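# Turn on the red rocker closest to the master switch

## Task

Flip the red rocker switch located closest to the master switch into its on position, without changing the state of any other switch.

## Robot and tools

Robot: two six-joint arms, left_arm and right_arm, each ending in a sixteen-motor hand with index, middle, ring and thumb. right_arm has a right hand and left_arm a mirrored left hand. Base roots in the scene frame: left_arm at (+0.010, +0.263, 0) m, yawed slightly (quat_wxyz +1.000, 0, 0, -0.030); right_arm at (+0.007, -0.232, 0) m (quat +1.000, 0, 0, +0.007). A two-camera stand sits behind the arms. A loose object may occasionally get nudged by the scene itself.

Frames: the scene frame has its origin at table-top height, halfway between the nominal bases, +z up, +x forward over the table, and left_arm toward +y (not the image left). Fixed cameras and the table use the scene frame. Hand poses, Hand targets, velocities and wrist-camera poses are reported in each arm's own base frame.

Hand point axes (right hand): +z runs along the straight fingers toward the tips, +x across the palm away from the thumb, +y out of the palm face (palm surface at y = -0.062). On the left hand +x points toward the thumb instead. Straight fingertips end about 0.139 m beyond the knuckles (knuckles at z = -0.017). A rigid mast on the palm side of the wrist (x +0.05 to +0.10, z -0.16 to -0.11, up to y = +0.06; x sign flips on the left hand) can strike things. Fingertips carry rubber caps; the rest is hard plastic.

execute_actions(actions, cameras): actions is a list of actions; each action is a table of 1 to 15 rows, one row per 1/30 s step; a short table repeats its final row to fill 15 steps, so every action lasts 0.5 s. Each row is one shared list of exactly 48 numbers, all in [-1, 1], covering both arms even when one stays idle, in this order: left dx, dy, dz, rx, ry, rz; 16 left hand motors; left current_limit, left speed; then the same 24 for the right arm.

Arm numbers are offsets, not poses: dx, dy, dz, rx, ry, rz shift the arm's Hand target as it stood when the action began, along that arm's base axes, with rotation (rx, ry, rz as one rotation vector) about the target's position. Scale: 1.0 = 0.6 m or 180 degrees. Every row in an action is measured from the same start, so rows do not add up within an action, but successive actions do build on each other. A translation longer than 1.0 is scaled back along its direction.

Hand numbers are absolute goal angles, each mapped linearly between the hinge's two stops, in this order: index_mcp, index_abd, index_pip, index_dip, middle_mcp, middle_abd, middle_pip, middle_dip, ring_mcp, ring_abd, ring_pip, ring_dip, thumb_cmc, thumb_axl, thumb_mcp, thumb_ipl. Straight values: _mcp +0.75, _abd 0.00, _pip +0.58, _dip +0.70, thumb_cmc +0.71, thumb_axl +0.68, thumb_mcp +0.23, thumb_ipl +0.17. Moving toward -1 curls fingers toward the palm, swings _abd away from the thumb, and brings the thumb round in front of the palm. current_limit maps -1..+1 to 0..550 mA (floor 11 mA); speed sets goal speed to (speed+1)/2 of 8.5 rad/s. Initial values: current_limit +0.4, speed -0.6. A 0 is a real goal; to keep a hand unchanged, resend its hand_goal, hand_current_limit and hand_speed.

cameras: list of names (cam_high, cam_low, cam_left_wrist, cam_right_wrist) or ["all"]; [] means none. If omitted, images come only with an empty actions list. An unknown name invalidates the call. An empty actions list is a pure look and also reports the scene number.

zoom_image(camera, region): region [x0, y0, x1, y1] in pixels of that camera's latest image, origin top-left, at most 504 by 504; only cameras in the newest image set work. Image sizes: cam_high and cam_low 896x504, wrist cameras 672x504.

read_manual(section): gives licence texts only; no motion. finished_scene(scene): irreversibly ends the current scene (1 to 3) and reports success; the switch must stay on with the robot released.

Results: end_effector_position (m) and end_effector_quat_wxyz per arm in its base frame, possibly a few cm off; Hand target, the last commanded pose after clipping, from which next offsets count; joint velocities (may read "within noise" or be omitted); joint torques including gravity load; hand_goal, hand_measured, hand_current_ma (positive pushes toward -1) and hand_state (moving, goal, blocked, overload).

Motion behaviour: commanded orientation is clipped to within 40 degrees of the current one each step. The hand often stops short of the target and sags (especially the right elbow); waiting won't fix it, so resend the remaining gap as a new offset. Tiny moves may not start. To stop pressing on something, command the target back beyond the hand's actual position.

Avoid: contact between the two arms or hands (can end the scene), hard hits or shoves into the switch panel or table, knocking anything off the table, and toggling switches other than the target. Keep finger currents below 495 mA; five seconds there shuts a motor down for 10 s. Long stretched or straining poses heat motors: MOTOR HOT appears at 85 °C and an arm drops at 100 °C. The scene keeps running while you think, with the robot holding its last command.

Each tool is called after "Request:" as name(argument=value, ...), one argument or row to a line, values as JSON.

## Session

Request:
execute_actions(
  actions=[],
)

Scene clock: 0.00 s.
left_arm: end_effector_position=(+0.4065, -0.0094, +0.2361) hand_goal=(+0.754, +0.000, +0.576, +0.696, +0.754, +0.000, +0.576, +0.696, +0.754, +0.000, +0.576, +0.696, +0.714, +0.678, +0.226, +0.168) hand_measured=(+0.754, +0.000, +0.576, +0.696, +0.754, +0.000, +0.576, +0.696, +0.754, +0.000, +0.576, +0.696, +0.714, +0.678, +0.226, +0.168) hand_current_ma=(+0, +0, +0, +0, +0, +0, +0, +0, +0, +0, +0, +0, +0, +0, +0, +0) hand_state=(goal, goal, goal, goal, goal, goal, goal, goal, goal, goal, goal, goal, goal, goal, goal, goal) hand_current_limit=0.40 hand_speed=-0.60 end_effector_quat_wxyz=(+0.488, +0.497, +0.642, +0.319) | right_arm: end_effector_position=(+0.4260, +0.1525, +0.2289) hand_goal=(+0.754, +0.000, +0.576, +0.696, +0.754, +0.000, +0.576, +0.696, +0.754, +0.000, +0.576, +0.696, +0.714, +0.678, +0.226, +0.168) hand_measured=(+0.754, +0.000, +0.576, +0.696, +0.754, +0.000, +0.576, +0.696, +0.754, +0.000, +0.576, +0.696, +0.714, +0.678, +0.226, +0.168) hand_current_ma=(+0, +0, +0, +0, +0, +0, +0, +0, +0, +0, +0, +0, +0, +0, +0, +0) hand_state=(goal, goal, goal, goal, goal, goal, goal, goal, goal, goal, goal, goal, goal, goal, goal, goal) hand_current_limit=0.40 hand_speed=-0.60 end_effector_quat_wxyz=(+0.607, +0.367, +0.699, +0.089)
Joint positions: left_arm=[-0.197 0.899 0.276 0.297 -0.111 -0.37] | right_arm=[0.608 1.202 0.405 0.386 0.904 -0.612]
Joint velocities: within noise
Joint torques (N m): no reading
Heat: left arm: hottest waist 29 °C; right arm: hottest elbow 30 °C.
Hand target: left_arm +0.4120, -0.0105, +0.2526; +0.501, +0.490, +0.635, +0.325 | right_arm +0.4319, +0.1565, +0.2460; +0.614, +0.372, +0.688, +0.103

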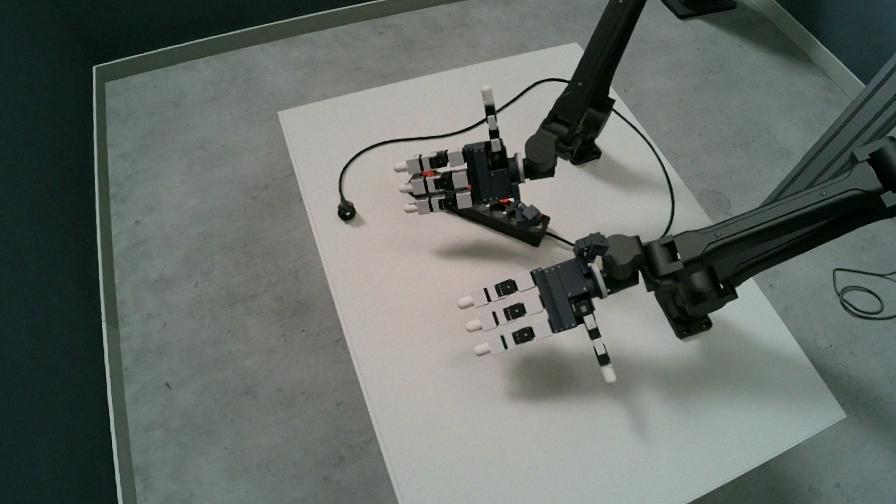

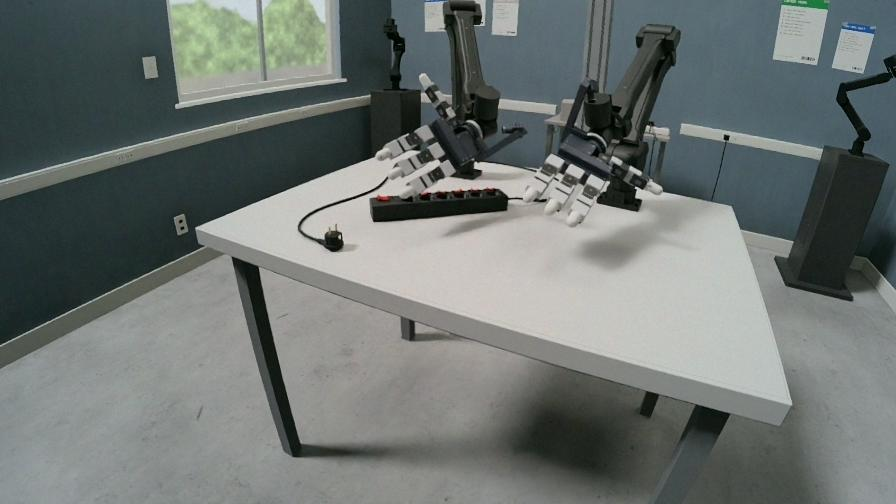

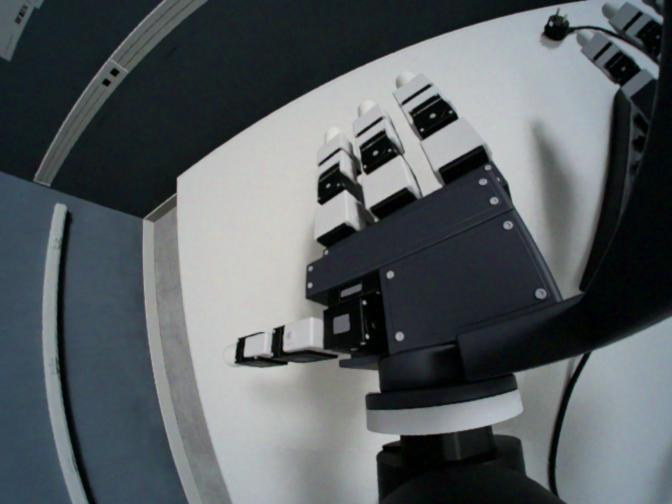

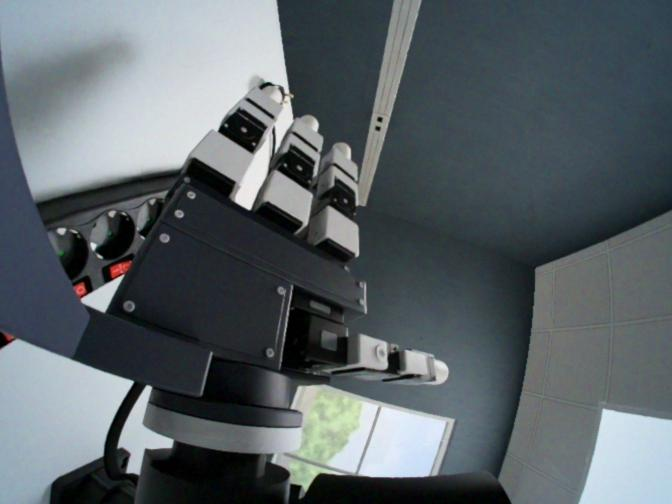

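Request:
zoom_image(
  camera="cam_high",
  region=[370, 130, 590, 260],
)

Request:
zoom_image(
  camera="cam_low",
  region=[350, 160, 530, 240],
)

Request:
zoom_image(
  camera="cam_right_wrist",
  region=[0, 150, 240, 360],
)

Scaled by 2.291 from the camera's 896x504 image, which has a finer 1280x720 frame.

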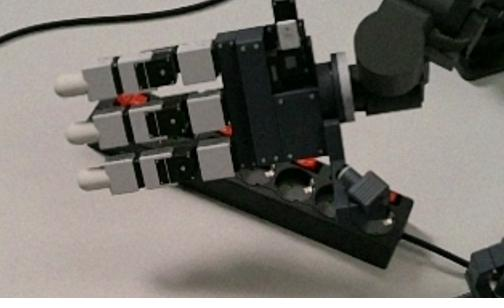

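Scaled by 2.800 from the camera's 896x504 image, which has a finer 1280x720 frame.

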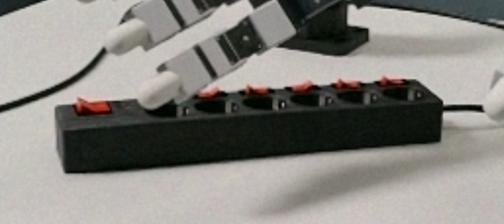

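Scaled by 2.100 from the camera's 672x504 image, which has a finer 960x720 frame.

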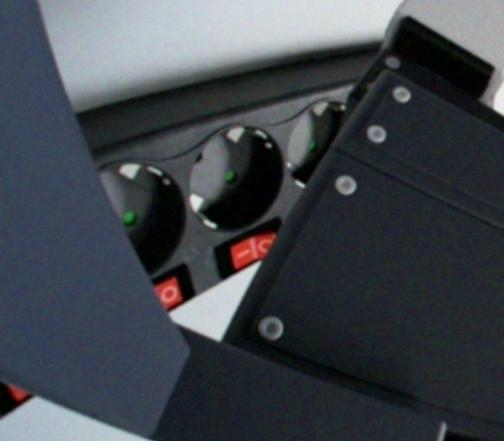

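Request:
execute_actions(
  actions=[
    [[0,0,0,0,0,0,0.754,0,0.576,0.696,0.754,0,0.576,0.696,0.754,0,0.576,0.696,0.714,0.678,0.226,0.168,0.4,-0.6,-0.01,-0.03,0.03,0.0093,0.0265,0,0.754,0,0.576,0.696,0.5,0,0.4,0.5,0.5,0,0.4,0.5,0.714,0.678,0.226,0.168,0.4,-0.6],[0,0,0,0,0,0,0.754,0,0.576,0.696,0.754,0,0.576,0.696,0.754,0,0.576,0.696,0.714,0.678,0.226,0.168,0.4,-0.6,-0.02,-0.06,0.06,0.0185,0.053,0,0.754,0,0.576,0.696,0.5,0,0.4,0.5,0.5,0,0.4,0.5,0.714,0.678,0.226,0.168,0.4,-0.6],[0,0,0,0,0,0,0.754,0,0.576,0.696,0.754,0,0.576,0.696,0.754,0,0.576,0.696,0.714,0.678,0.226,0.168,0.4,-0.6,-0.03,-0.08,0.09,0.028,0.08,0,0.754,0,0.576,0.696,0.3,0,0.2,0.3,0.3,0,0.2,0.3,0.714,0.678,0.226,0.168,0.4,-0.6]],
    [[0,0,0,0,0,0,0.754,0,0.576,0.696,0.754,0,0.576,0.696,0.754,0,0.576,0.696,0.714,0.678,0.226,0.168,0.4,-0.6,-0.03,-0.06,0.06,0.023,0.066,0,0.754,0,0.576,0.696,-0.2,0,-0.2,0,-0.2,0,-0.2,0,0.714,0.678,0.226,0.168,0.4,-0.6]],
    [[0,0,0,0,0,0,0.754,0,0.576,0.696,0.754,0,0.576,0.696,0.754,0,0.576,0.696,0.714,0.678,0.226,0.168,0.4,-0.6,-0.03,-0.06,0.06,0.023,0.066,0,0.754,0,0.576,0.696,-0.5,0,-0.5,-0.3,-0.5,0,-0.5,-0.3,0.714,0.678,0.226,0.168,0.4,-0.6]],
    [[0,0,0,0,0,0,0.754,0,0.576,0.696,0.754,0,0.576,0.696,0.754,0,0.576,0.696,0.714,0.678,0.226,0.168,0.4,-0.6,-0.03,-0.06,0.06,0.023,0.066,0,0.754,0,0.576,0.696,-0.5,0,-0.5,-0.3,-0.5,0,-0.5,-0.3,0.714,0.678,0.226,0.168,0.4,-0.6]],
    [[0,0,0,0,0,0,0.754,0,0.576,0.696,0.754,0,0.576,0.696,0.754,0,0.576,0.696,0.714,0.678,0.226,0.168,0.4,-0.6,-0.03,-0.06,0.03,0.023,0.066,0,0.754,0,0.576,0.696,-0.5,0,-0.5,-0.3,-0.5,0,-0.5,-0.3,0.714,0.678,0.226,0.168,0.4,-0.6]],
    [[0,0,0,0,0,0,0.754,0,0.576,0.696,0.754,0,0.576,0.696,0.754,0,0.576,0.696,0.714,0.678,0.226,0.168,0.4,-0.6,-0.02,-0.04,0,0.019,0.054,0,0.754,0,0.576,0.696,-0.5,0,-0.5,-0.3,-0.5,0,-0.5,-0.3,0.714,0.678,0.226,0.168,0.4,-0.6]],
  ],
  cameras=["all"],
)

Scene clock: 9.13 s.
left_arm: end_effector_position=(+0.4065, -0.0094, +0.2361) hand_goal=(+0.754, +0.000, +0.576, +0.696, +0.754, +0.000, +0.576, +0.696, +0.754, +0.000, +0.576, +0.696, +0.714, +0.678, +0.226, +0.168) hand_measured=(+0.760, +0.000, +0.576, +0.696, +0.760, +0.000, +0.576, +0.696, +0.760, +0.000, +0.576, +0.696, +0.718, +0.678, +0.226, +0.168) hand_current_ma=(+3, +0, +0, +0, +4, +0, +0, +0, +3, +0, +0, +0, +2, +0, +0, +0) hand_state=(goal, goal, goal, goal, goal, goal, goal, goal, goal, goal, goal, goal, goal, goal, goal, goal) hand_current_limit=0.40 hand_speed=-0.60 end_effector_quat_wxyz=(+0.488, +0.497, +0.642, +0.319) | right_arm: end_effector_position=(+0.3297, -0.0579, +0.3982) hand_goal=(+0.754, +0.000, +0.576, +0.696, -0.500, +0.000, -0.500, -0.300, -0.500, +0.000, -0.500, -0.300, +0.714, +0.678, +0.226, +0.168) hand_measured=(+0.754, -0.002, +0.576, +0.696, -0.488, -0.002, -0.498, -0.298, -0.486, -0.002, -0.498, -0.298, +0.716, +0.678, +0.224, +0.168) hand_current_ma=(+1, -2, +1, +0, +28, -3, +3, +3, +35, -3, +3, +3, +3, -1, -5, +0) hand_state=(goal, goal, goal, goal, goal, goal, goal, goal, goal, goal, goal, goal, goal, goal, goal, goal) hand_current_limit=0.40 hand_speed=-0.60 end_effector_quat_wxyz=(+0.133, +0.474, +0.869, +0.040)
Joint positions: left_arm=[-0.197 0.899 0.276 0.297 -0.111 -0.37] | right_arm=[-0.356 0.907 1.295 -1.683 -0.041 -0.922]
Joint torques (N m): left_arm=[1.61 -2.84 8.81 3.08 -0.11 0.15] | right_arm=[-1.67 -2.67 14.31 0.68 -0.21 -0.03]
Heat: left arm: hottest waist 29 °C; right arm: hottest elbow 32 °C.
Hand target: left_arm +0.4120, -0.0105, +0.2526; +0.501, +0.490, +0.635, +0.325 | right_arm +0.3300, -0.0596, +0.4260; +0.010, +0.478, +0.878, +0.004
Off the commanded pose: left_arm 0.017 m, 2 deg | right_arm 0.028 m, 15 deg.
joint sent to its limit (right arm) — joint 4 (wrist pitch), lower limit. The joint targets are off in orientation, not in position.
camera_calibration:
cam_right_wrist: T_world_to_cam=[[0.936146, -0.261697, 0.23483, -0.383375], [-0.345377, -0.559192, 0.75367, -0.279074], [-0.0659182, -0.78665, -0.61387, 0.341489], [0, 0, 0, 1]] pos_world=[0.28502, 0.0122488, 0.509988]

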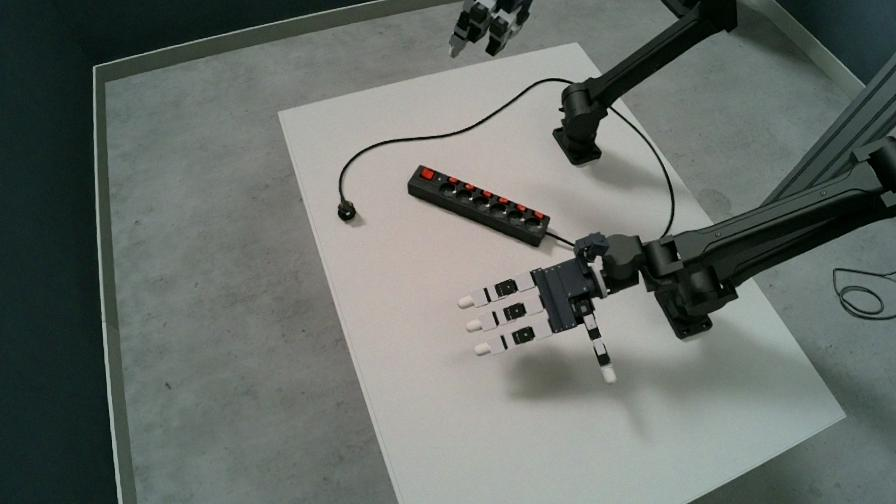

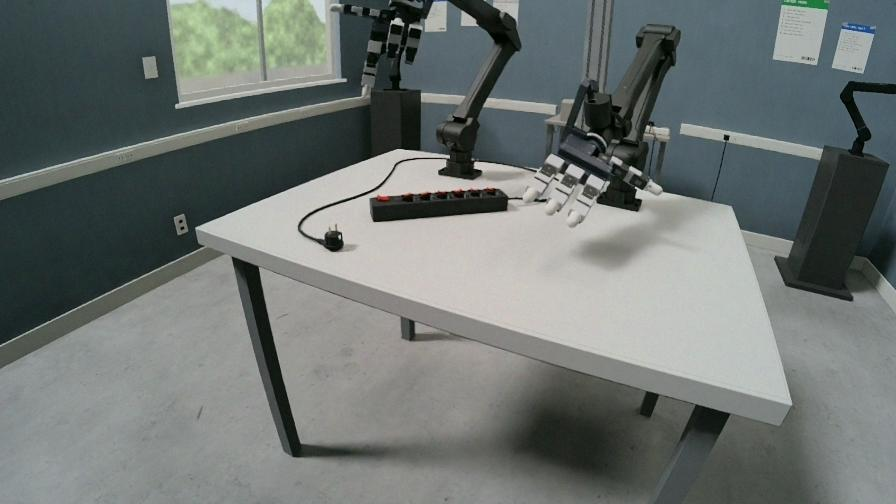

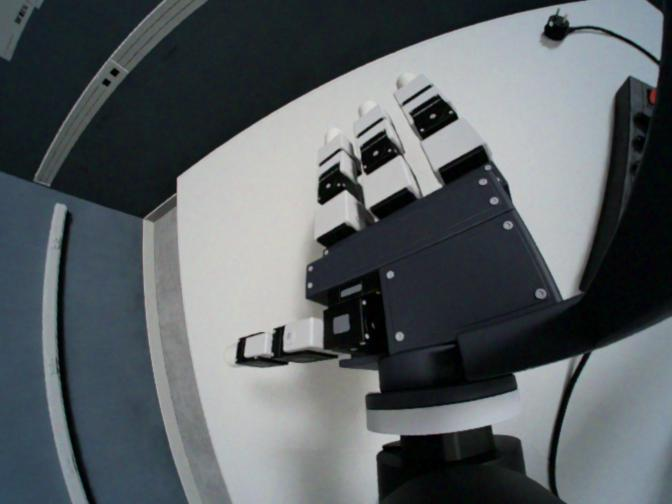

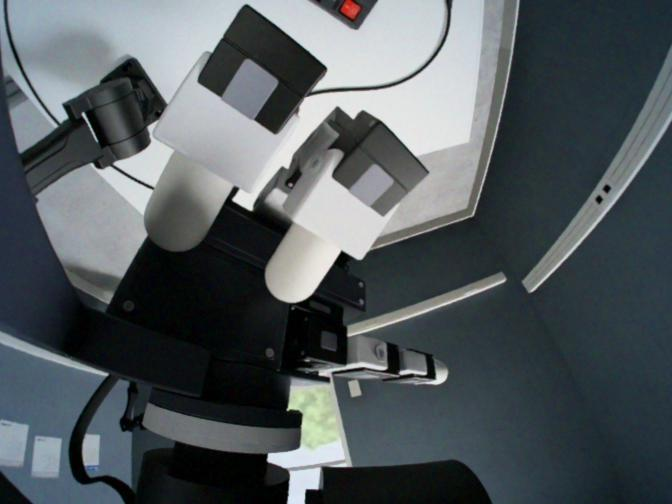

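Request:
zoom_image(
  camera="cam_high",
  region=[400, 155, 560, 255],
)

Request:
zoom_image(
  camera="cam_low",
  region=[360, 170, 520, 230],
)

Scaled by 3.150 from the camera's 896x504 image, which has a finer 1280x720 frame.

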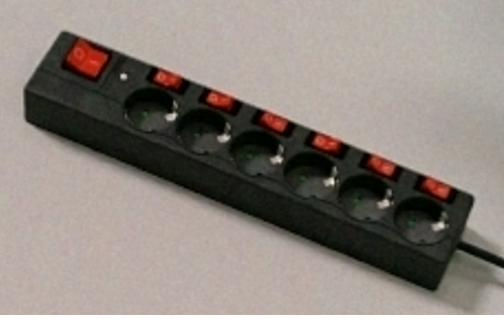

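Scaled by 3.150 from the camera's 896x504 image, which has a finer 1280x720 frame.

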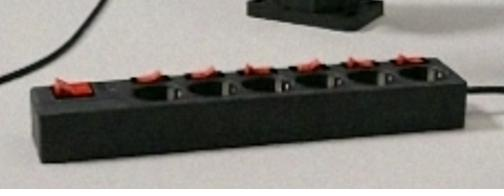

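Request:
execute_actions(
  actions=[
    [[0,0,0,0,0,0,0.754,0,0.576,0.696,0.754,0,0.576,0.696,0.754,0,0.576,0.696,0.714,0.678,0.226,0.168,0.4,-0.6,0.01,0.004,-0.01,0,0,-0.015,0.5,0,0.4,0.5,-0.5,0,-0.5,-0.3,0.1,0,0.1,0.3,0.714,0.678,0.226,0.168,0.4,-0.6],[0,0,0,0,0,0,0.754,0,0.576,0.696,0.754,0,0.576,0.696,0.754,0,0.576,0.696,0.714,0.678,0.226,0.168,0.4,-0.6,0.04,0.015,-0.04,0,0,-0.045,0,0,0,0,-0.5,0,-0.5,-0.3,0.5,0,0.3,0.5,0.714,0.678,0.226,0.168,0.4,-0.6]],
    [[0,0,0,0,0,0,0.754,0,0.576,0.696,0.754,0,0.576,0.696,0.754,0,0.576,0.696,0.714,0.678,0.226,0.168,0.4,-0.6,0.045,0.015,-0.06,0,0,-0.045,-0.5,0,-0.5,-0.3,-0.5,0,-0.5,-0.3,0.754,0,0.576,0.696,0.714,0.678,0.226,0.168,0.4,-0.6]],
    [[0,0,0,0,0,0,0.754,0,0.576,0.696,0.754,0,0.576,0.696,0.754,0,0.576,0.696,0.714,0.678,0.226,0.168,0.4,-0.6,0.04,0.014,-0.07,0,0,-0.045,-0.5,0,-0.5,-0.3,-0.5,0,-0.5,-0.3,0.754,0,0.576,0.696,0.714,0.678,0.226,0.168,0.4,-0.6]],
    [[0,0,0,0,0,0,0.754,0,0.576,0.696,0.754,0,0.576,0.696,0.754,0,0.576,0.696,0.714,0.678,0.226,0.168,0.4,-0.6,0.04,0.014,-0.073,0,0,-0.047,-0.5,0,-0.5,-0.3,-0.5,0,-0.5,-0.3,0.754,0,0.576,0.696,0.714,0.678,0.226,0.168,0.4,-0.6]],
  ],
  cameras=["cam_high","cam_low","cam_right_wrist"],
)

Request:
zoom_image(
  camera="cam_high",
  region=[380, 80, 560, 260],
)

Request:
zoom_image(
  camera="cam_low",
  region=[340, 60, 520, 240],
)

Scene clock: 17.47 s.
left_arm: end_effector_position=(+0.4065, -0.0094, +0.2361) hand_goal=(+0.754, +0.000, +0.576, +0.696, +0.754, +0.000, +0.576, +0.696, +0.754, +0.000, +0.576, +0.696, +0.714, +0.678, +0.226, +0.168) hand_measured=(+0.760, +0.000, +0.576, +0.696, +0.760, +0.000, +0.576, +0.696, +0.760, +0.000, +0.576, +0.696, +0.718, +0.678, +0.226, +0.168) hand_current_ma=(+3, +0, +0, +0, +4, +0, +0, +0, +3, +0, +0, +0, +2, +0, +0, +0) hand_state=(goal, goal, goal, goal, goal, goal, goal, goal, goal, goal, goal, goal, goal, goal, goal, goal) hand_current_limit=0.40 hand_speed=-0.60 end_effector_quat_wxyz=(+0.488, +0.497, +0.642, +0.319) | right_arm: end_effector_position=(+0.4254, -0.0254, +0.2736) hand_goal=(-0.500, +0.000, -0.500, -0.300, -0.500, +0.000, -0.500, -0.300, +0.754, +0.000, +0.576, +0.696, +0.714, +0.678, +0.226, +0.168) hand_measured=(-0.482, -0.002, -0.496, -0.298, -0.488, -0.002, -0.498, -0.298, +0.752, -0.002, +0.574, +0.694, +0.716, +0.678, +0.224, +0.168) hand_current_ma=(+45, -2, +5, +3, +28, -3, +3, +3, -3, -2, -3, -4, +2, -1, -6, +0) hand_state=(goal, goal, goal, goal, goal, goal, goal, goal, goal, goal, goal, goal, goal, goal, goal, goal) hand_current_limit=0.40 hand_speed=-0.60 end_effector_quat_wxyz=(+0.000, +0.705, +0.710, -0.006)
Joint positions: left_arm=[-0.197 0.899 0.276 0.297 -0.111 -0.37] | right_arm=[-0.004 1.233 1.263 -1.609 0.009 -0.011]
Joint torques (N m): left_arm=[1.67 -3.25 8.81 3.06 -0.09 0.11] | right_arm=[-0.79 -7.36 10.18 0.87 0.32 0.09]
Heat: left arm: hottest waist 29 °C; right arm: hottest elbow 33 °C.
Hand target: left_arm +0.4120, -0.0105, +0.2526; +0.501, +0.490, +0.635, +0.325 | right_arm +0.4289, -0.0247, +0.2802; +0.010, +0.706, +0.708, +0.001
Off the commanded pose: left_arm 0.017 m, 2 deg | right_arm 0.008 m, 1 deg.
camera_calibration:
cam_right_wrist: T_world_to_cam=[[0.670001, -0.741236, -0.0408279, -0.258756], [-0.429386, -0.431811, 0.793201, -0.105846], [-0.605579, -0.513914, -0.60759, 0.531629], [0, 0, 0, 1]] pos_world=[0.449862, 0.0357077, 0.396405]
Images, in order (width x height): cam_high 896x504, cam_low 896x504, cam_right_wrist 672x504.

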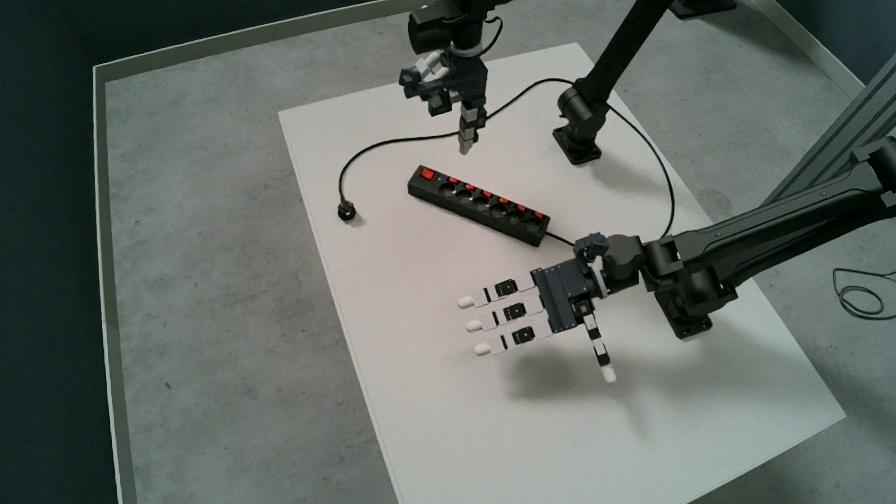

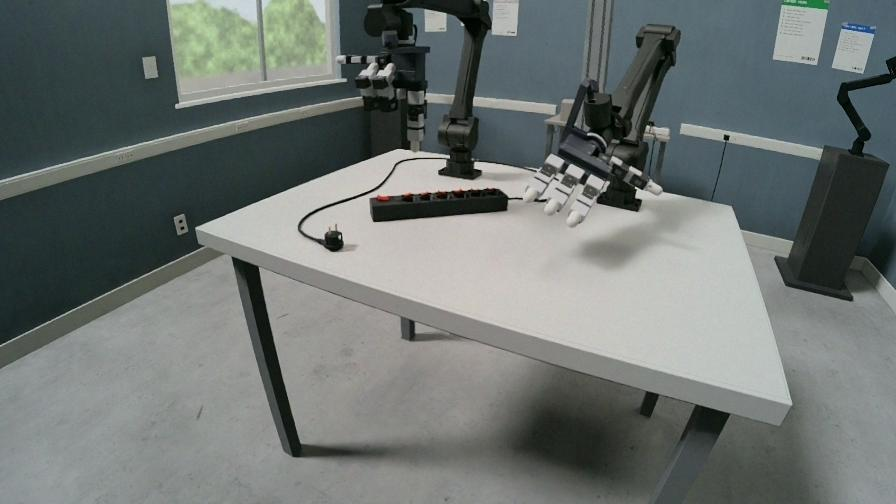

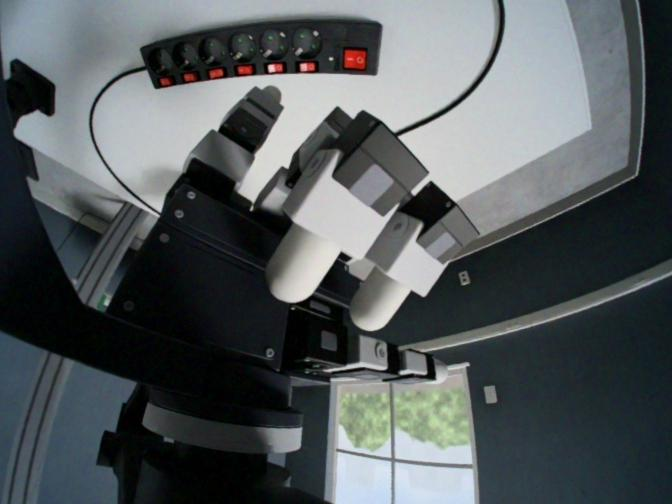

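Scaled by 2.800 from the camera's 896x504 image, which has a finer 1280x720 frame.

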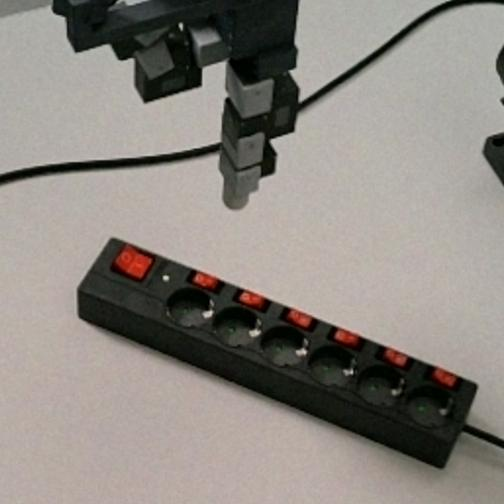

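Scaled by 2.800 from the camera's 896x504 image, which has a finer 1280x720 frame.

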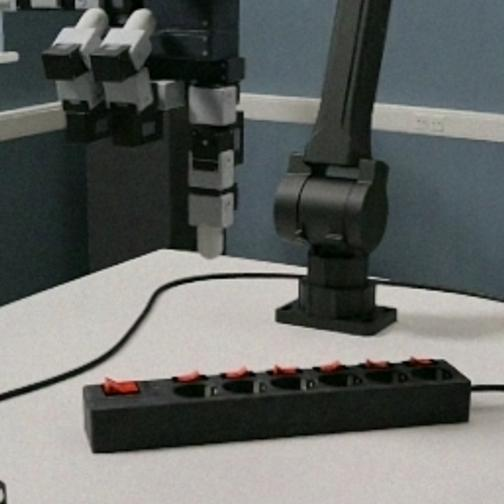

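Request:
zoom_image(
  camera="cam_right_wrist",
  region=[130, 10, 390, 130],
)

Scaled by 1.938 from the camera's 672x504 image, which has a finer 960x720 frame.

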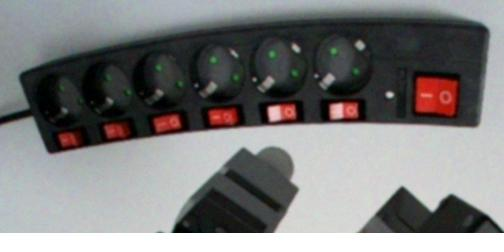

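Request:
execute_actions(
  actions=[
    [[0,0,0,0,0,0,0.754,0,0.576,0.696,0.754,0,0.576,0.696,0.754,0,0.576,0.696,0.714,0.678,0.226,0.168,0.4,-0.6,0.007,-0.008,-0.03,0,0,0,-0.5,0,-0.5,-0.3,-0.5,0,-0.5,-0.3,0.754,0,0.576,0.696,0.714,0.678,0.226,0.168,0.4,-0.6],[0,0,0,0,0,0,0.754,0,0.576,0.696,0.754,0,0.576,0.696,0.754,0,0.576,0.696,0.714,0.678,0.226,0.168,0.4,-0.6,0.015,-0.018,-0.075,0,0,0,-0.5,0,-0.5,-0.3,-0.5,0,-0.5,-0.3,0.754,0,0.576,0.696,0.714,0.678,0.226,0.168,0.4,-0.6]],
    [[0,0,0,0,0,0,0.754,0,0.576,0.696,0.754,0,0.576,0.696,0.754,0,0.576,0.696,0.714,0.678,0.226,0.168,0.4,-0.6,0,0,-0.065,0,0,0,-0.5,0,-0.5,-0.3,-0.5,0,-0.5,-0.3,0.754,0,0.576,0.696,0.714,0.678,0.226,0.168,0.4,-0.6]],
  ],
  cameras=["cam_high","cam_low","cam_right_wrist"],
)

Request:
zoom_image(
  camera="cam_high",
  region=[400, 130, 500, 230],
)

Request:
zoom_image(
  camera="cam_low",
  region=[360, 130, 460, 230],
)

Request:
zoom_image(
  camera="cam_right_wrist",
  region=[180, 10, 380, 150],
)

Scene clock: 21.63 s.
left_arm: end_effector_position=(+0.4065, -0.0094, +0.2361) hand_goal=(+0.754, +0.000, +0.576, +0.696, +0.754, +0.000, +0.576, +0.696, +0.754, +0.000, +0.576, +0.696, +0.714, +0.678, +0.226, +0.168) hand_measured=(+0.760, +0.000, +0.576, +0.696, +0.760, +0.000, +0.576, +0.696, +0.760, +0.000, +0.576, +0.696, +0.718, +0.678, +0.226, +0.168) hand_current_ma=(+3, +0, +0, +0, +4, +0, +0, +0, +3, +0, +0, +0, +2, +0, +0, +0) hand_state=(goal, goal, goal, goal, goal, goal, goal, goal, goal, goal, goal, goal, goal, goal, goal, goal) hand_current_limit=0.40 hand_speed=-0.60 end_effector_quat_wxyz=(+0.488, +0.497, +0.642, +0.319) | right_arm: end_effector_position=(+0.4335, -0.0328, +0.1926) hand_goal=(-0.500, +0.000, -0.500, -0.300, -0.500, +0.000, -0.500, -0.300, +0.754, +0.000, +0.576, +0.696, +0.714, +0.678, +0.226, +0.168) hand_measured=(-0.482, -0.002, -0.496, -0.298, -0.488, -0.002, -0.498, -0.298, +0.752, -0.002, +0.574, +0.694, +0.716, +0.678, +0.224, +0.168) hand_current_ma=(+43, -2, +5, +3, +28, -3, +3, +3, -3, -2, -3, -4, +2, -1, -6, +0) hand_state=(goal, goal, goal, goal, goal, goal, goal, goal, goal, goal, goal, goal, goal, goal, goal, goal) hand_current_limit=0.40 hand_speed=-0.60 end_effector_quat_wxyz=(+0.003, +0.707, +0.707, -0.004)
Joint positions: left_arm=[-0.197 0.899 0.276 0.297 -0.111 -0.37] | right_arm=[-0.023 1.269 1.078 -1.382 0.01 -0.024]
Joint torques (N m): left_arm=[1.26 -2.96 8.88 3.06 -0.1 0.12] | right_arm=[-1.61 -8 9.78 0.91 0.3 -0.09]
Heat: left arm: hottest waist 29 °C; right arm: hottest elbow 34 °C.
Hand target: left_arm +0.4120, -0.0105, +0.2526; +0.501, +0.490, +0.635, +0.325 | right_arm +0.4380, -0.0356, +0.1964; +0.011, +0.706, +0.708, +0.001
Off the commanded pose: left_arm 0.017 m, 2 deg | right_arm 0.006 m, 1 deg.
camera_calibration:
cam_right_wrist: T_world_to_cam=[[0.665432, -0.745618, -0.0354135, -0.272121], [-0.437547, -0.42805, 0.790775, -0.0372132], [-0.604775, -0.510712, -0.611082, 0.483914], [0, 0, 0, 1]] pos_world=[0.457454, 0.0283128, 0.315501]
Images, in order (width x height): cam_high 896x504, cam_low 896x504, cam_right_wrist 672x504.

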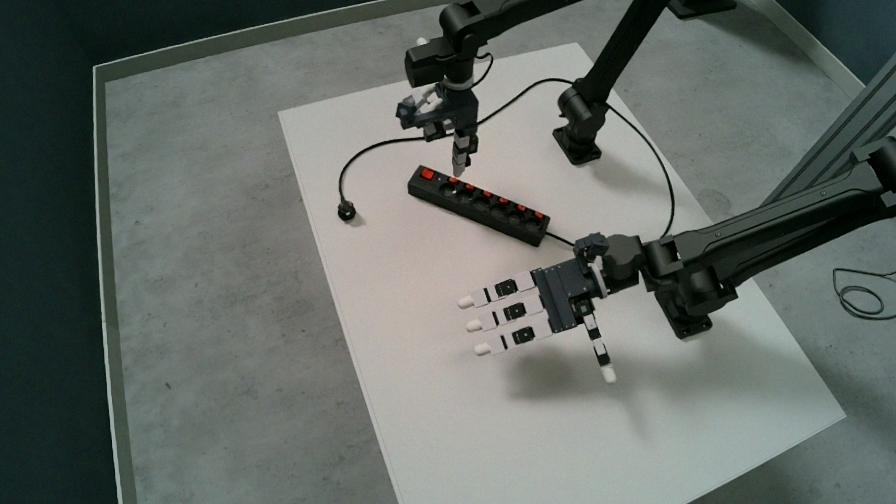

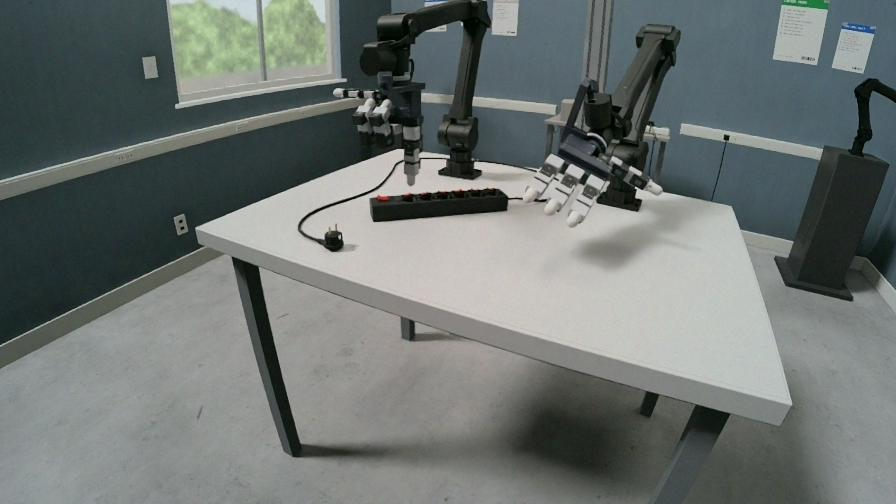

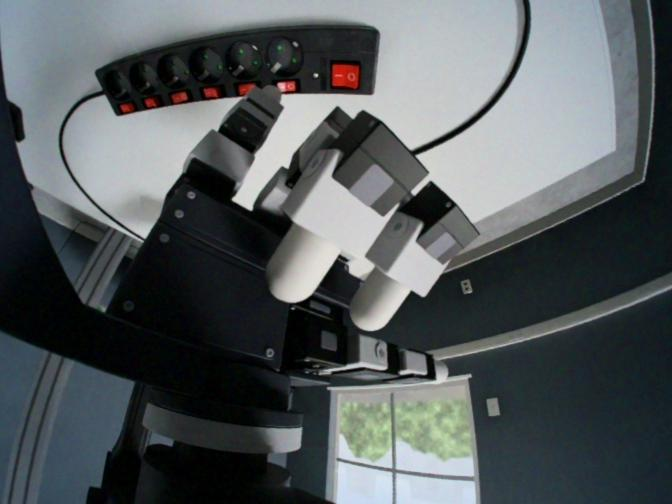

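Scaled by 5.040 from the camera's 896x504 image, which has a finer 1280x720 frame.

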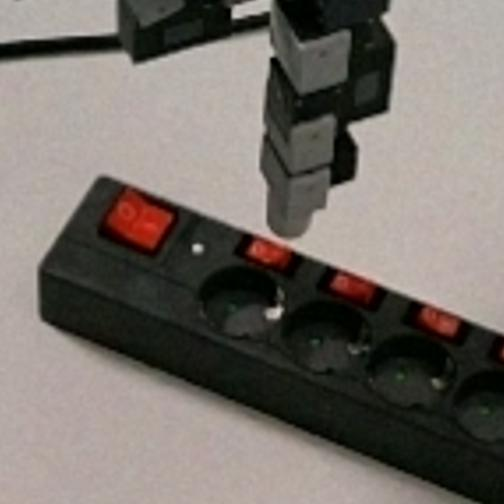

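Scaled by 5.040 from the camera's 896x504 image, which has a finer 1280x720 frame.

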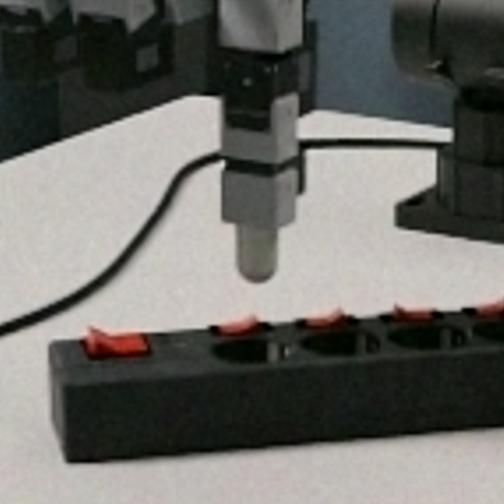

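Scaled by 2.520 from the camera's 672x504 image, which has a finer 960x720 frame.

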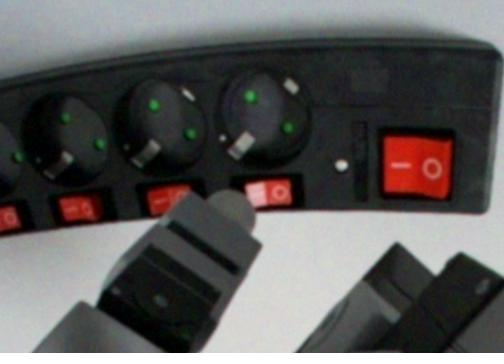

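Request:
execute_actions(
  actions=[
    [[0,0,0,0,0,0,0.754,0,0.576,0.696,0.754,0,0.576,0.696,0.754,0,0.576,0.696,0.714,0.678,0.226,0.168,0.4,-0.6,0.001,-0.003,-0.01,0,0,0,-0.5,0,-0.5,-0.3,-0.5,0,-0.5,-0.3,0.754,0,0.576,0.696,0.714,0.678,0.226,0.168,0.4,-0.6],[0,0,0,0,0,0,0.754,0,0.576,0.696,0.754,0,0.576,0.696,0.754,0,0.576,0.696,0.714,0.678,0.226,0.168,0.4,-0.6,0.002,-0.005,-0.02,0,0,0,-0.5,0,-0.5,-0.3,-0.5,0,-0.5,-0.3,0.754,0,0.576,0.696,0.714,0.678,0.226,0.168,0.4,-0.6]],
    [[0,0,0,0,0,0,0.754,0,0.576,0.696,0.754,0,0.576,0.696,0.754,0,0.576,0.696,0.714,0.678,0.226,0.168,0.4,-0.6,0,0,-0.008,0,0,0,-0.5,0,-0.5,-0.3,-0.5,0,-0.5,-0.3,0.754,0,0.576,0.696,0.714,0.678,0.226,0.168,0.4,-0.6],[0,0,0,0,0,0,0.754,0,0.576,0.696,0.754,0,0.576,0.696,0.754,0,0.576,0.696,0.714,0.678,0.226,0.168,0.4,-0.6,0,0,-0.018,0,0,0,-0.5,0,-0.5,-0.3,-0.5,0,-0.5,-0.3,0.754,0,0.576,0.696,0.714,0.678,0.226,0.168,0.4,-0.6]],
  ],
  cameras=["cam_high","cam_low","cam_right_wrist"],
)

Request:
zoom_image(
  camera="cam_high",
  region=[400, 130, 500, 230],
)

Request:
zoom_image(
  camera="cam_low",
  region=[360, 130, 460, 230],
)

Request:
zoom_image(
  camera="cam_right_wrist",
  region=[180, 10, 380, 150],
)

Scene clock: 25.57 s.
left_arm: end_effector_position=(+0.4065, -0.0094, +0.2361) hand_goal=(+0.754, +0.000, +0.576, +0.696, +0.754, +0.000, +0.576, +0.696, +0.754, +0.000, +0.576, +0.696, +0.714, +0.678, +0.226, +0.168) hand_measured=(+0.760, +0.000, +0.576, +0.696, +0.760, +0.000, +0.576, +0.696, +0.760, +0.000, +0.576, +0.696, +0.718, +0.678, +0.226, +0.168) hand_current_ma=(+3, +0, +0, +0, +4, +0, +0, +0, +3, +0, +0, +0, +2, +0, +0, +0) hand_state=(goal, goal, goal, goal, goal, goal, goal, goal, goal, goal, goal, goal, goal, goal, goal, goal) hand_current_limit=0.40 hand_speed=-0.60 end_effector_quat_wxyz=(+0.488, +0.497, +0.642, +0.319) | right_arm: end_effector_position=(+0.4362, -0.0354, +0.1756) hand_goal=(-0.500, +0.000, -0.500, -0.300, -0.500, +0.000, -0.500, -0.300, +0.754, +0.000, +0.576, +0.696, +0.714, +0.678, +0.226, +0.168) hand_measured=(-0.482, -0.002, -0.496, -0.298, -0.488, -0.002, -0.498, -0.298, +0.754, -0.002, +0.576, +0.696, +0.716, +0.678, +0.224, +0.168) hand_current_ma=(+43, -2, +5, +3, +28, -3, +3, +3, +1, -3, +0, -1, +2, -1, -6, +0) hand_state=(goal, goal, goal, goal, goal, goal, goal, goal, goal, goal, goal, goal, goal, goal, goal, goal) hand_current_limit=0.40 hand_speed=-0.60 end_effector_quat_wxyz=(+0.007, +0.706, +0.708, +0.000)
Joint positions: left_arm=[-0.197 0.899 0.276 0.297 -0.111 -0.37] | right_arm=[-0.031 1.278 1.038 -1.32 0.01 -0.033]
Joint torques (N m): left_arm=[1.26 -2.96 8.87 3.04 -0.08 0.12] | right_arm=[-1.67 -6.89 9.24 0.99 0.29 -0.08]
Heat: left arm: hottest waist 28 °C; right arm: hottest elbow 34 °C.
Hand target: left_arm +0.4120, -0.0105, +0.2526; +0.501, +0.490, +0.635, +0.325 | right_arm +0.4392, -0.0386, +0.1734; +0.011, +0.706, +0.708, +0.001
Off the commanded pose: left_arm 0.017 m, 2 deg | right_arm 0.005 m, 0 deg.
camera_calibration:
cam_right_wrist: T_world_to_cam=[[0.667245, -0.744357, -0.0267723, -0.278754], [-0.446584, -0.42857, 0.785424, -0.0188341], [-0.596109, -0.512114, -0.618379, 0.471333], [0, 0, 0, 1]] pos_world=[0.458552, 0.0258115, 0.298792]
Images, in order (width x height): cam_high 896x504, cam_low 896x504, cam_right_wrist 672x504.

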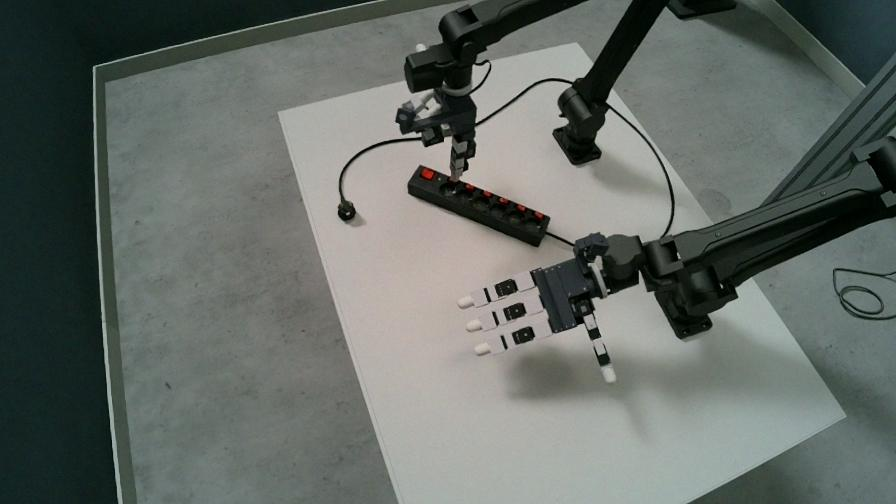

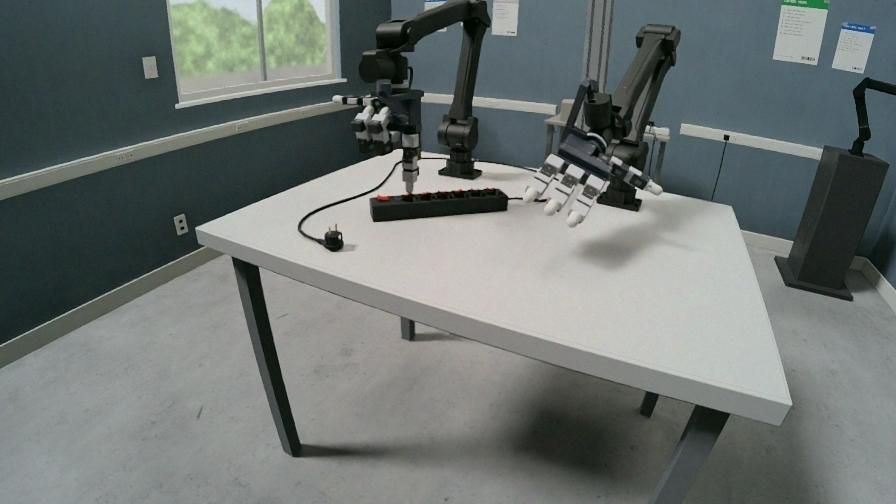

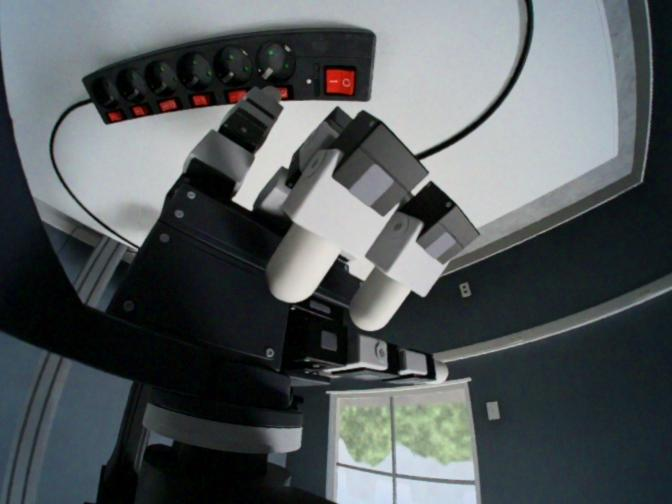

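Scaled by 5.040 from the camera's 896x504 image, which has a finer 1280x720 frame.

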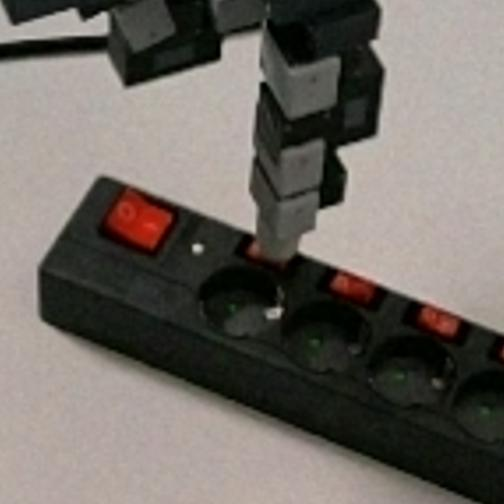

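Scaled by 5.040 from the camera's 896x504 image, which has a finer 1280x720 frame.

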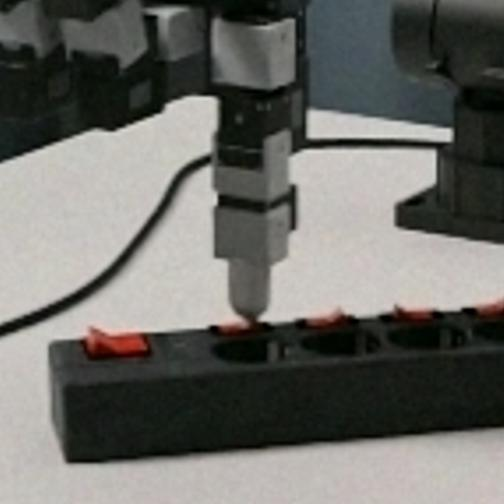

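Scaled by 2.520 from the camera's 672x504 image, which has a finer 960x720 frame.

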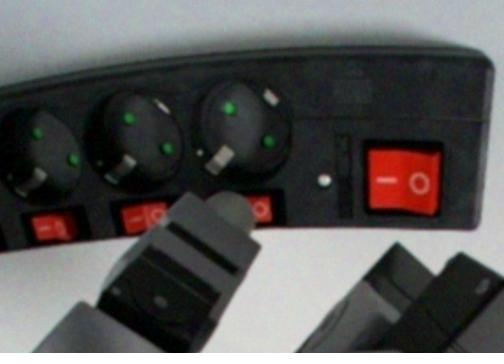

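Request:
execute_actions(
  actions=[
    [[0,0,0,0,0,0,0.754,0,0.576,0.696,0.754,0,0.576,0.696,0.754,0,0.576,0.696,0.714,0.678,0.226,0.168,0.4,-0.6,0,0,-0.008,0,0,0,-0.5,0,-0.5,-0.3,-0.5,0,-0.5,-0.3,0.754,0,0.576,0.696,0.714,0.678,0.226,0.168,0.4,-0.6],[0,0,0,0,0,0,0.754,0,0.576,0.696,0.754,0,0.576,0.696,0.754,0,0.576,0.696,0.714,0.678,0.226,0.168,0.4,-0.6,0,0,-0.015,0,0,0,-0.5,0,-0.5,-0.3,-0.5,0,-0.5,-0.3,0.754,0,0.576,0.696,0.714,0.678,0.226,0.168,0.4,-0.6]],
  ],
  cameras=["cam_high","cam_low","cam_right_wrist"],
)

Request:
zoom_image(
  camera="cam_low",
  region=[360, 130, 460, 230],
)

Request:
zoom_image(
  camera="cam_right_wrist",
  region=[180, 10, 380, 150],
)

Scene clock: 26.93 s.
left_arm: end_effector_position=(+0.4065, -0.0094, +0.2361) hand_goal=(+0.754, +0.000, +0.576, +0.696, +0.754, +0.000, +0.576, +0.696, +0.754, +0.000, +0.576, +0.696, +0.714, +0.678, +0.226, +0.168) hand_measured=(+0.760, +0.000, +0.576, +0.696, +0.760, +0.000, +0.576, +0.696, +0.760, +0.000, +0.576, +0.696, +0.718, +0.678, +0.226, +0.168) hand_current_ma=(+3, +0, +0, +0, +4, +0, +0, +0, +3, +0, +0, +0, +2, +0, +0, +0) hand_state=(goal, goal, goal, goal, goal, goal, goal, goal, goal, goal, goal, goal, goal, goal, goal, goal) hand_current_limit=0.40 hand_speed=-0.60 end_effector_quat_wxyz=(+0.488, +0.497, +0.642, +0.319) | right_arm: end_effector_position=(+0.4397, -0.0357, +0.1741) hand_goal=(-0.500, +0.000, -0.500, -0.300, -0.500, +0.000, -0.500, -0.300, +0.754, +0.000, +0.576, +0.696, +0.714, +0.678, +0.226, +0.168) hand_measured=(-0.482, -0.002, -0.496, -0.298, -0.488, -0.002, -0.498, -0.298, +0.756, +0.002, +0.578, +0.696, +0.716, +0.678, +0.224, +0.168) hand_current_ma=(+43, -2, +5, +3, +28, -3, +3, +3, +3, +3, +2, +0, +2, -1, -6, +0) hand_state=(goal, goal, goal, goal, goal, goal, goal, goal, goal, goal, goal, goal, goal, goal, goal, goal) hand_current_limit=0.40 hand_speed=-0.60 end_effector_quat_wxyz=(+0.014, +0.706, +0.708, +0.006)
Joint positions: left_arm=[-0.197 0.899 0.276 0.297 -0.111 -0.37] | right_arm=[-0.031 1.278 1.03 -1.294 0.01 -0.033]
Joint torques (N m): left_arm=[1.67 -3.02 8.92 3.07 -0.09 0.11] | right_arm=[-1.61 -6.42 8.35 0.98 0.28 -0.08]
Heat: left arm: hottest waist 28 °C; right arm: hottest elbow 34 °C.
Hand target: left_arm +0.4120, -0.0105, +0.2526; +0.501, +0.490, +0.635, +0.325 | right_arm +0.4391, -0.0385, +0.1644; +0.010, +0.706, +0.708, +0.001
Off the commanded pose: left_arm 0.017 m, 2 deg | right_arm 0.010 m, 1 deg.
camera_calibration:
cam_right_wrist: T_world_to_cam=[[0.667328, -0.744619, -0.0147085, -0.283421], [-0.460432, -0.428001, 0.7777, -0.00873767], [-0.585385, -0.512209, -0.628463, 0.469324], [0, 0, 0, 1]] pos_world=[0.459847, 0.025612, 0.297579]
Images, in order (width x height): cam_high 896x504, cam_low 896x504, cam_right_wrist 672x504.

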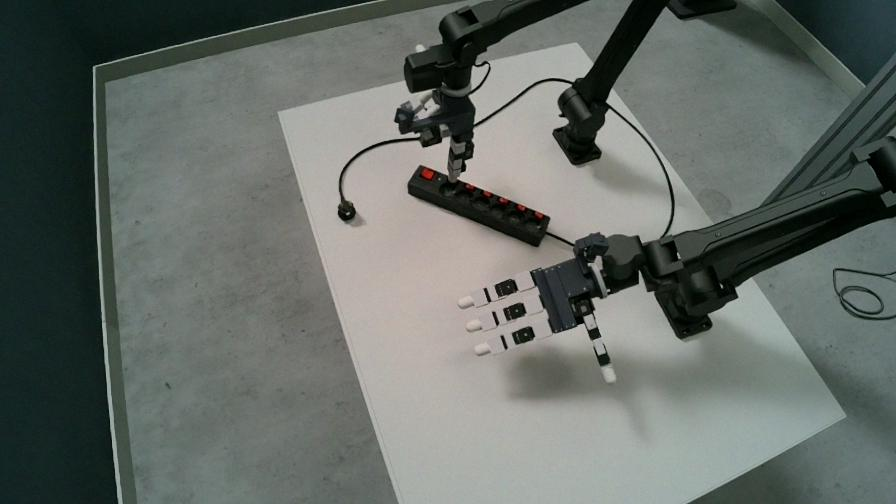

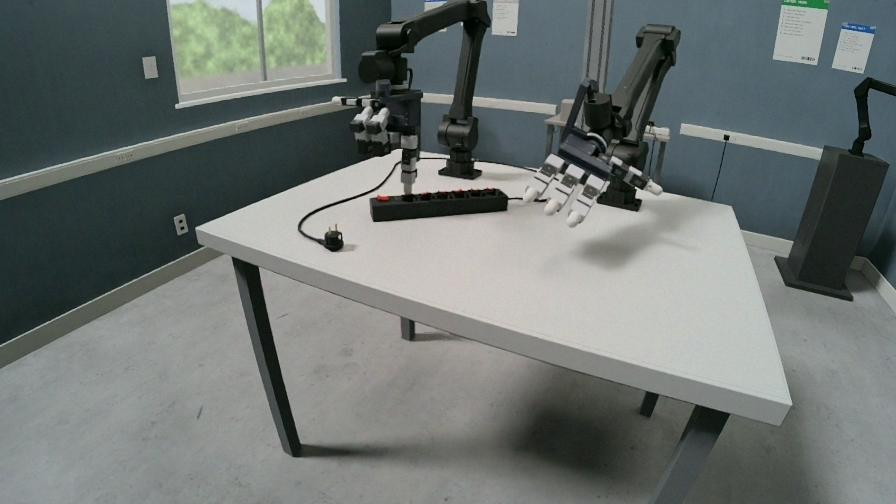

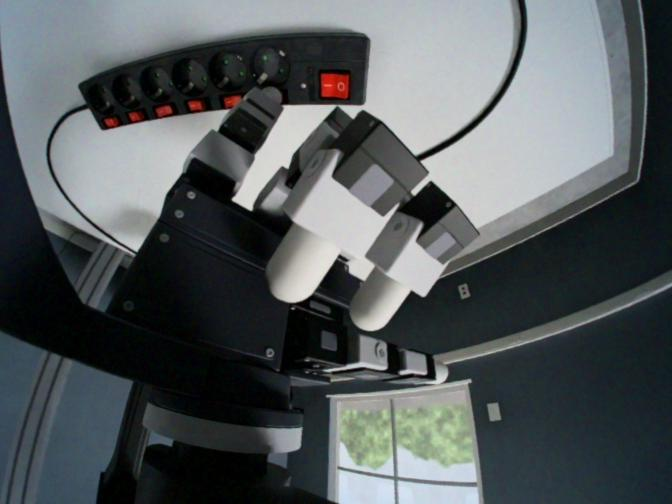

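Scaled by 5.040 from the camera's 896x504 image, which has a finer 1280x720 frame.

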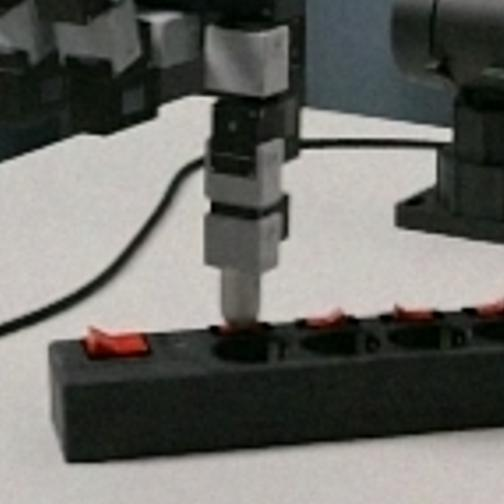

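Scaled by 2.520 from the camera's 672x504 image, which has a finer 960x720 frame.

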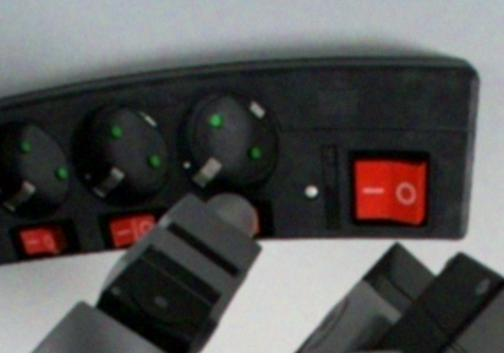

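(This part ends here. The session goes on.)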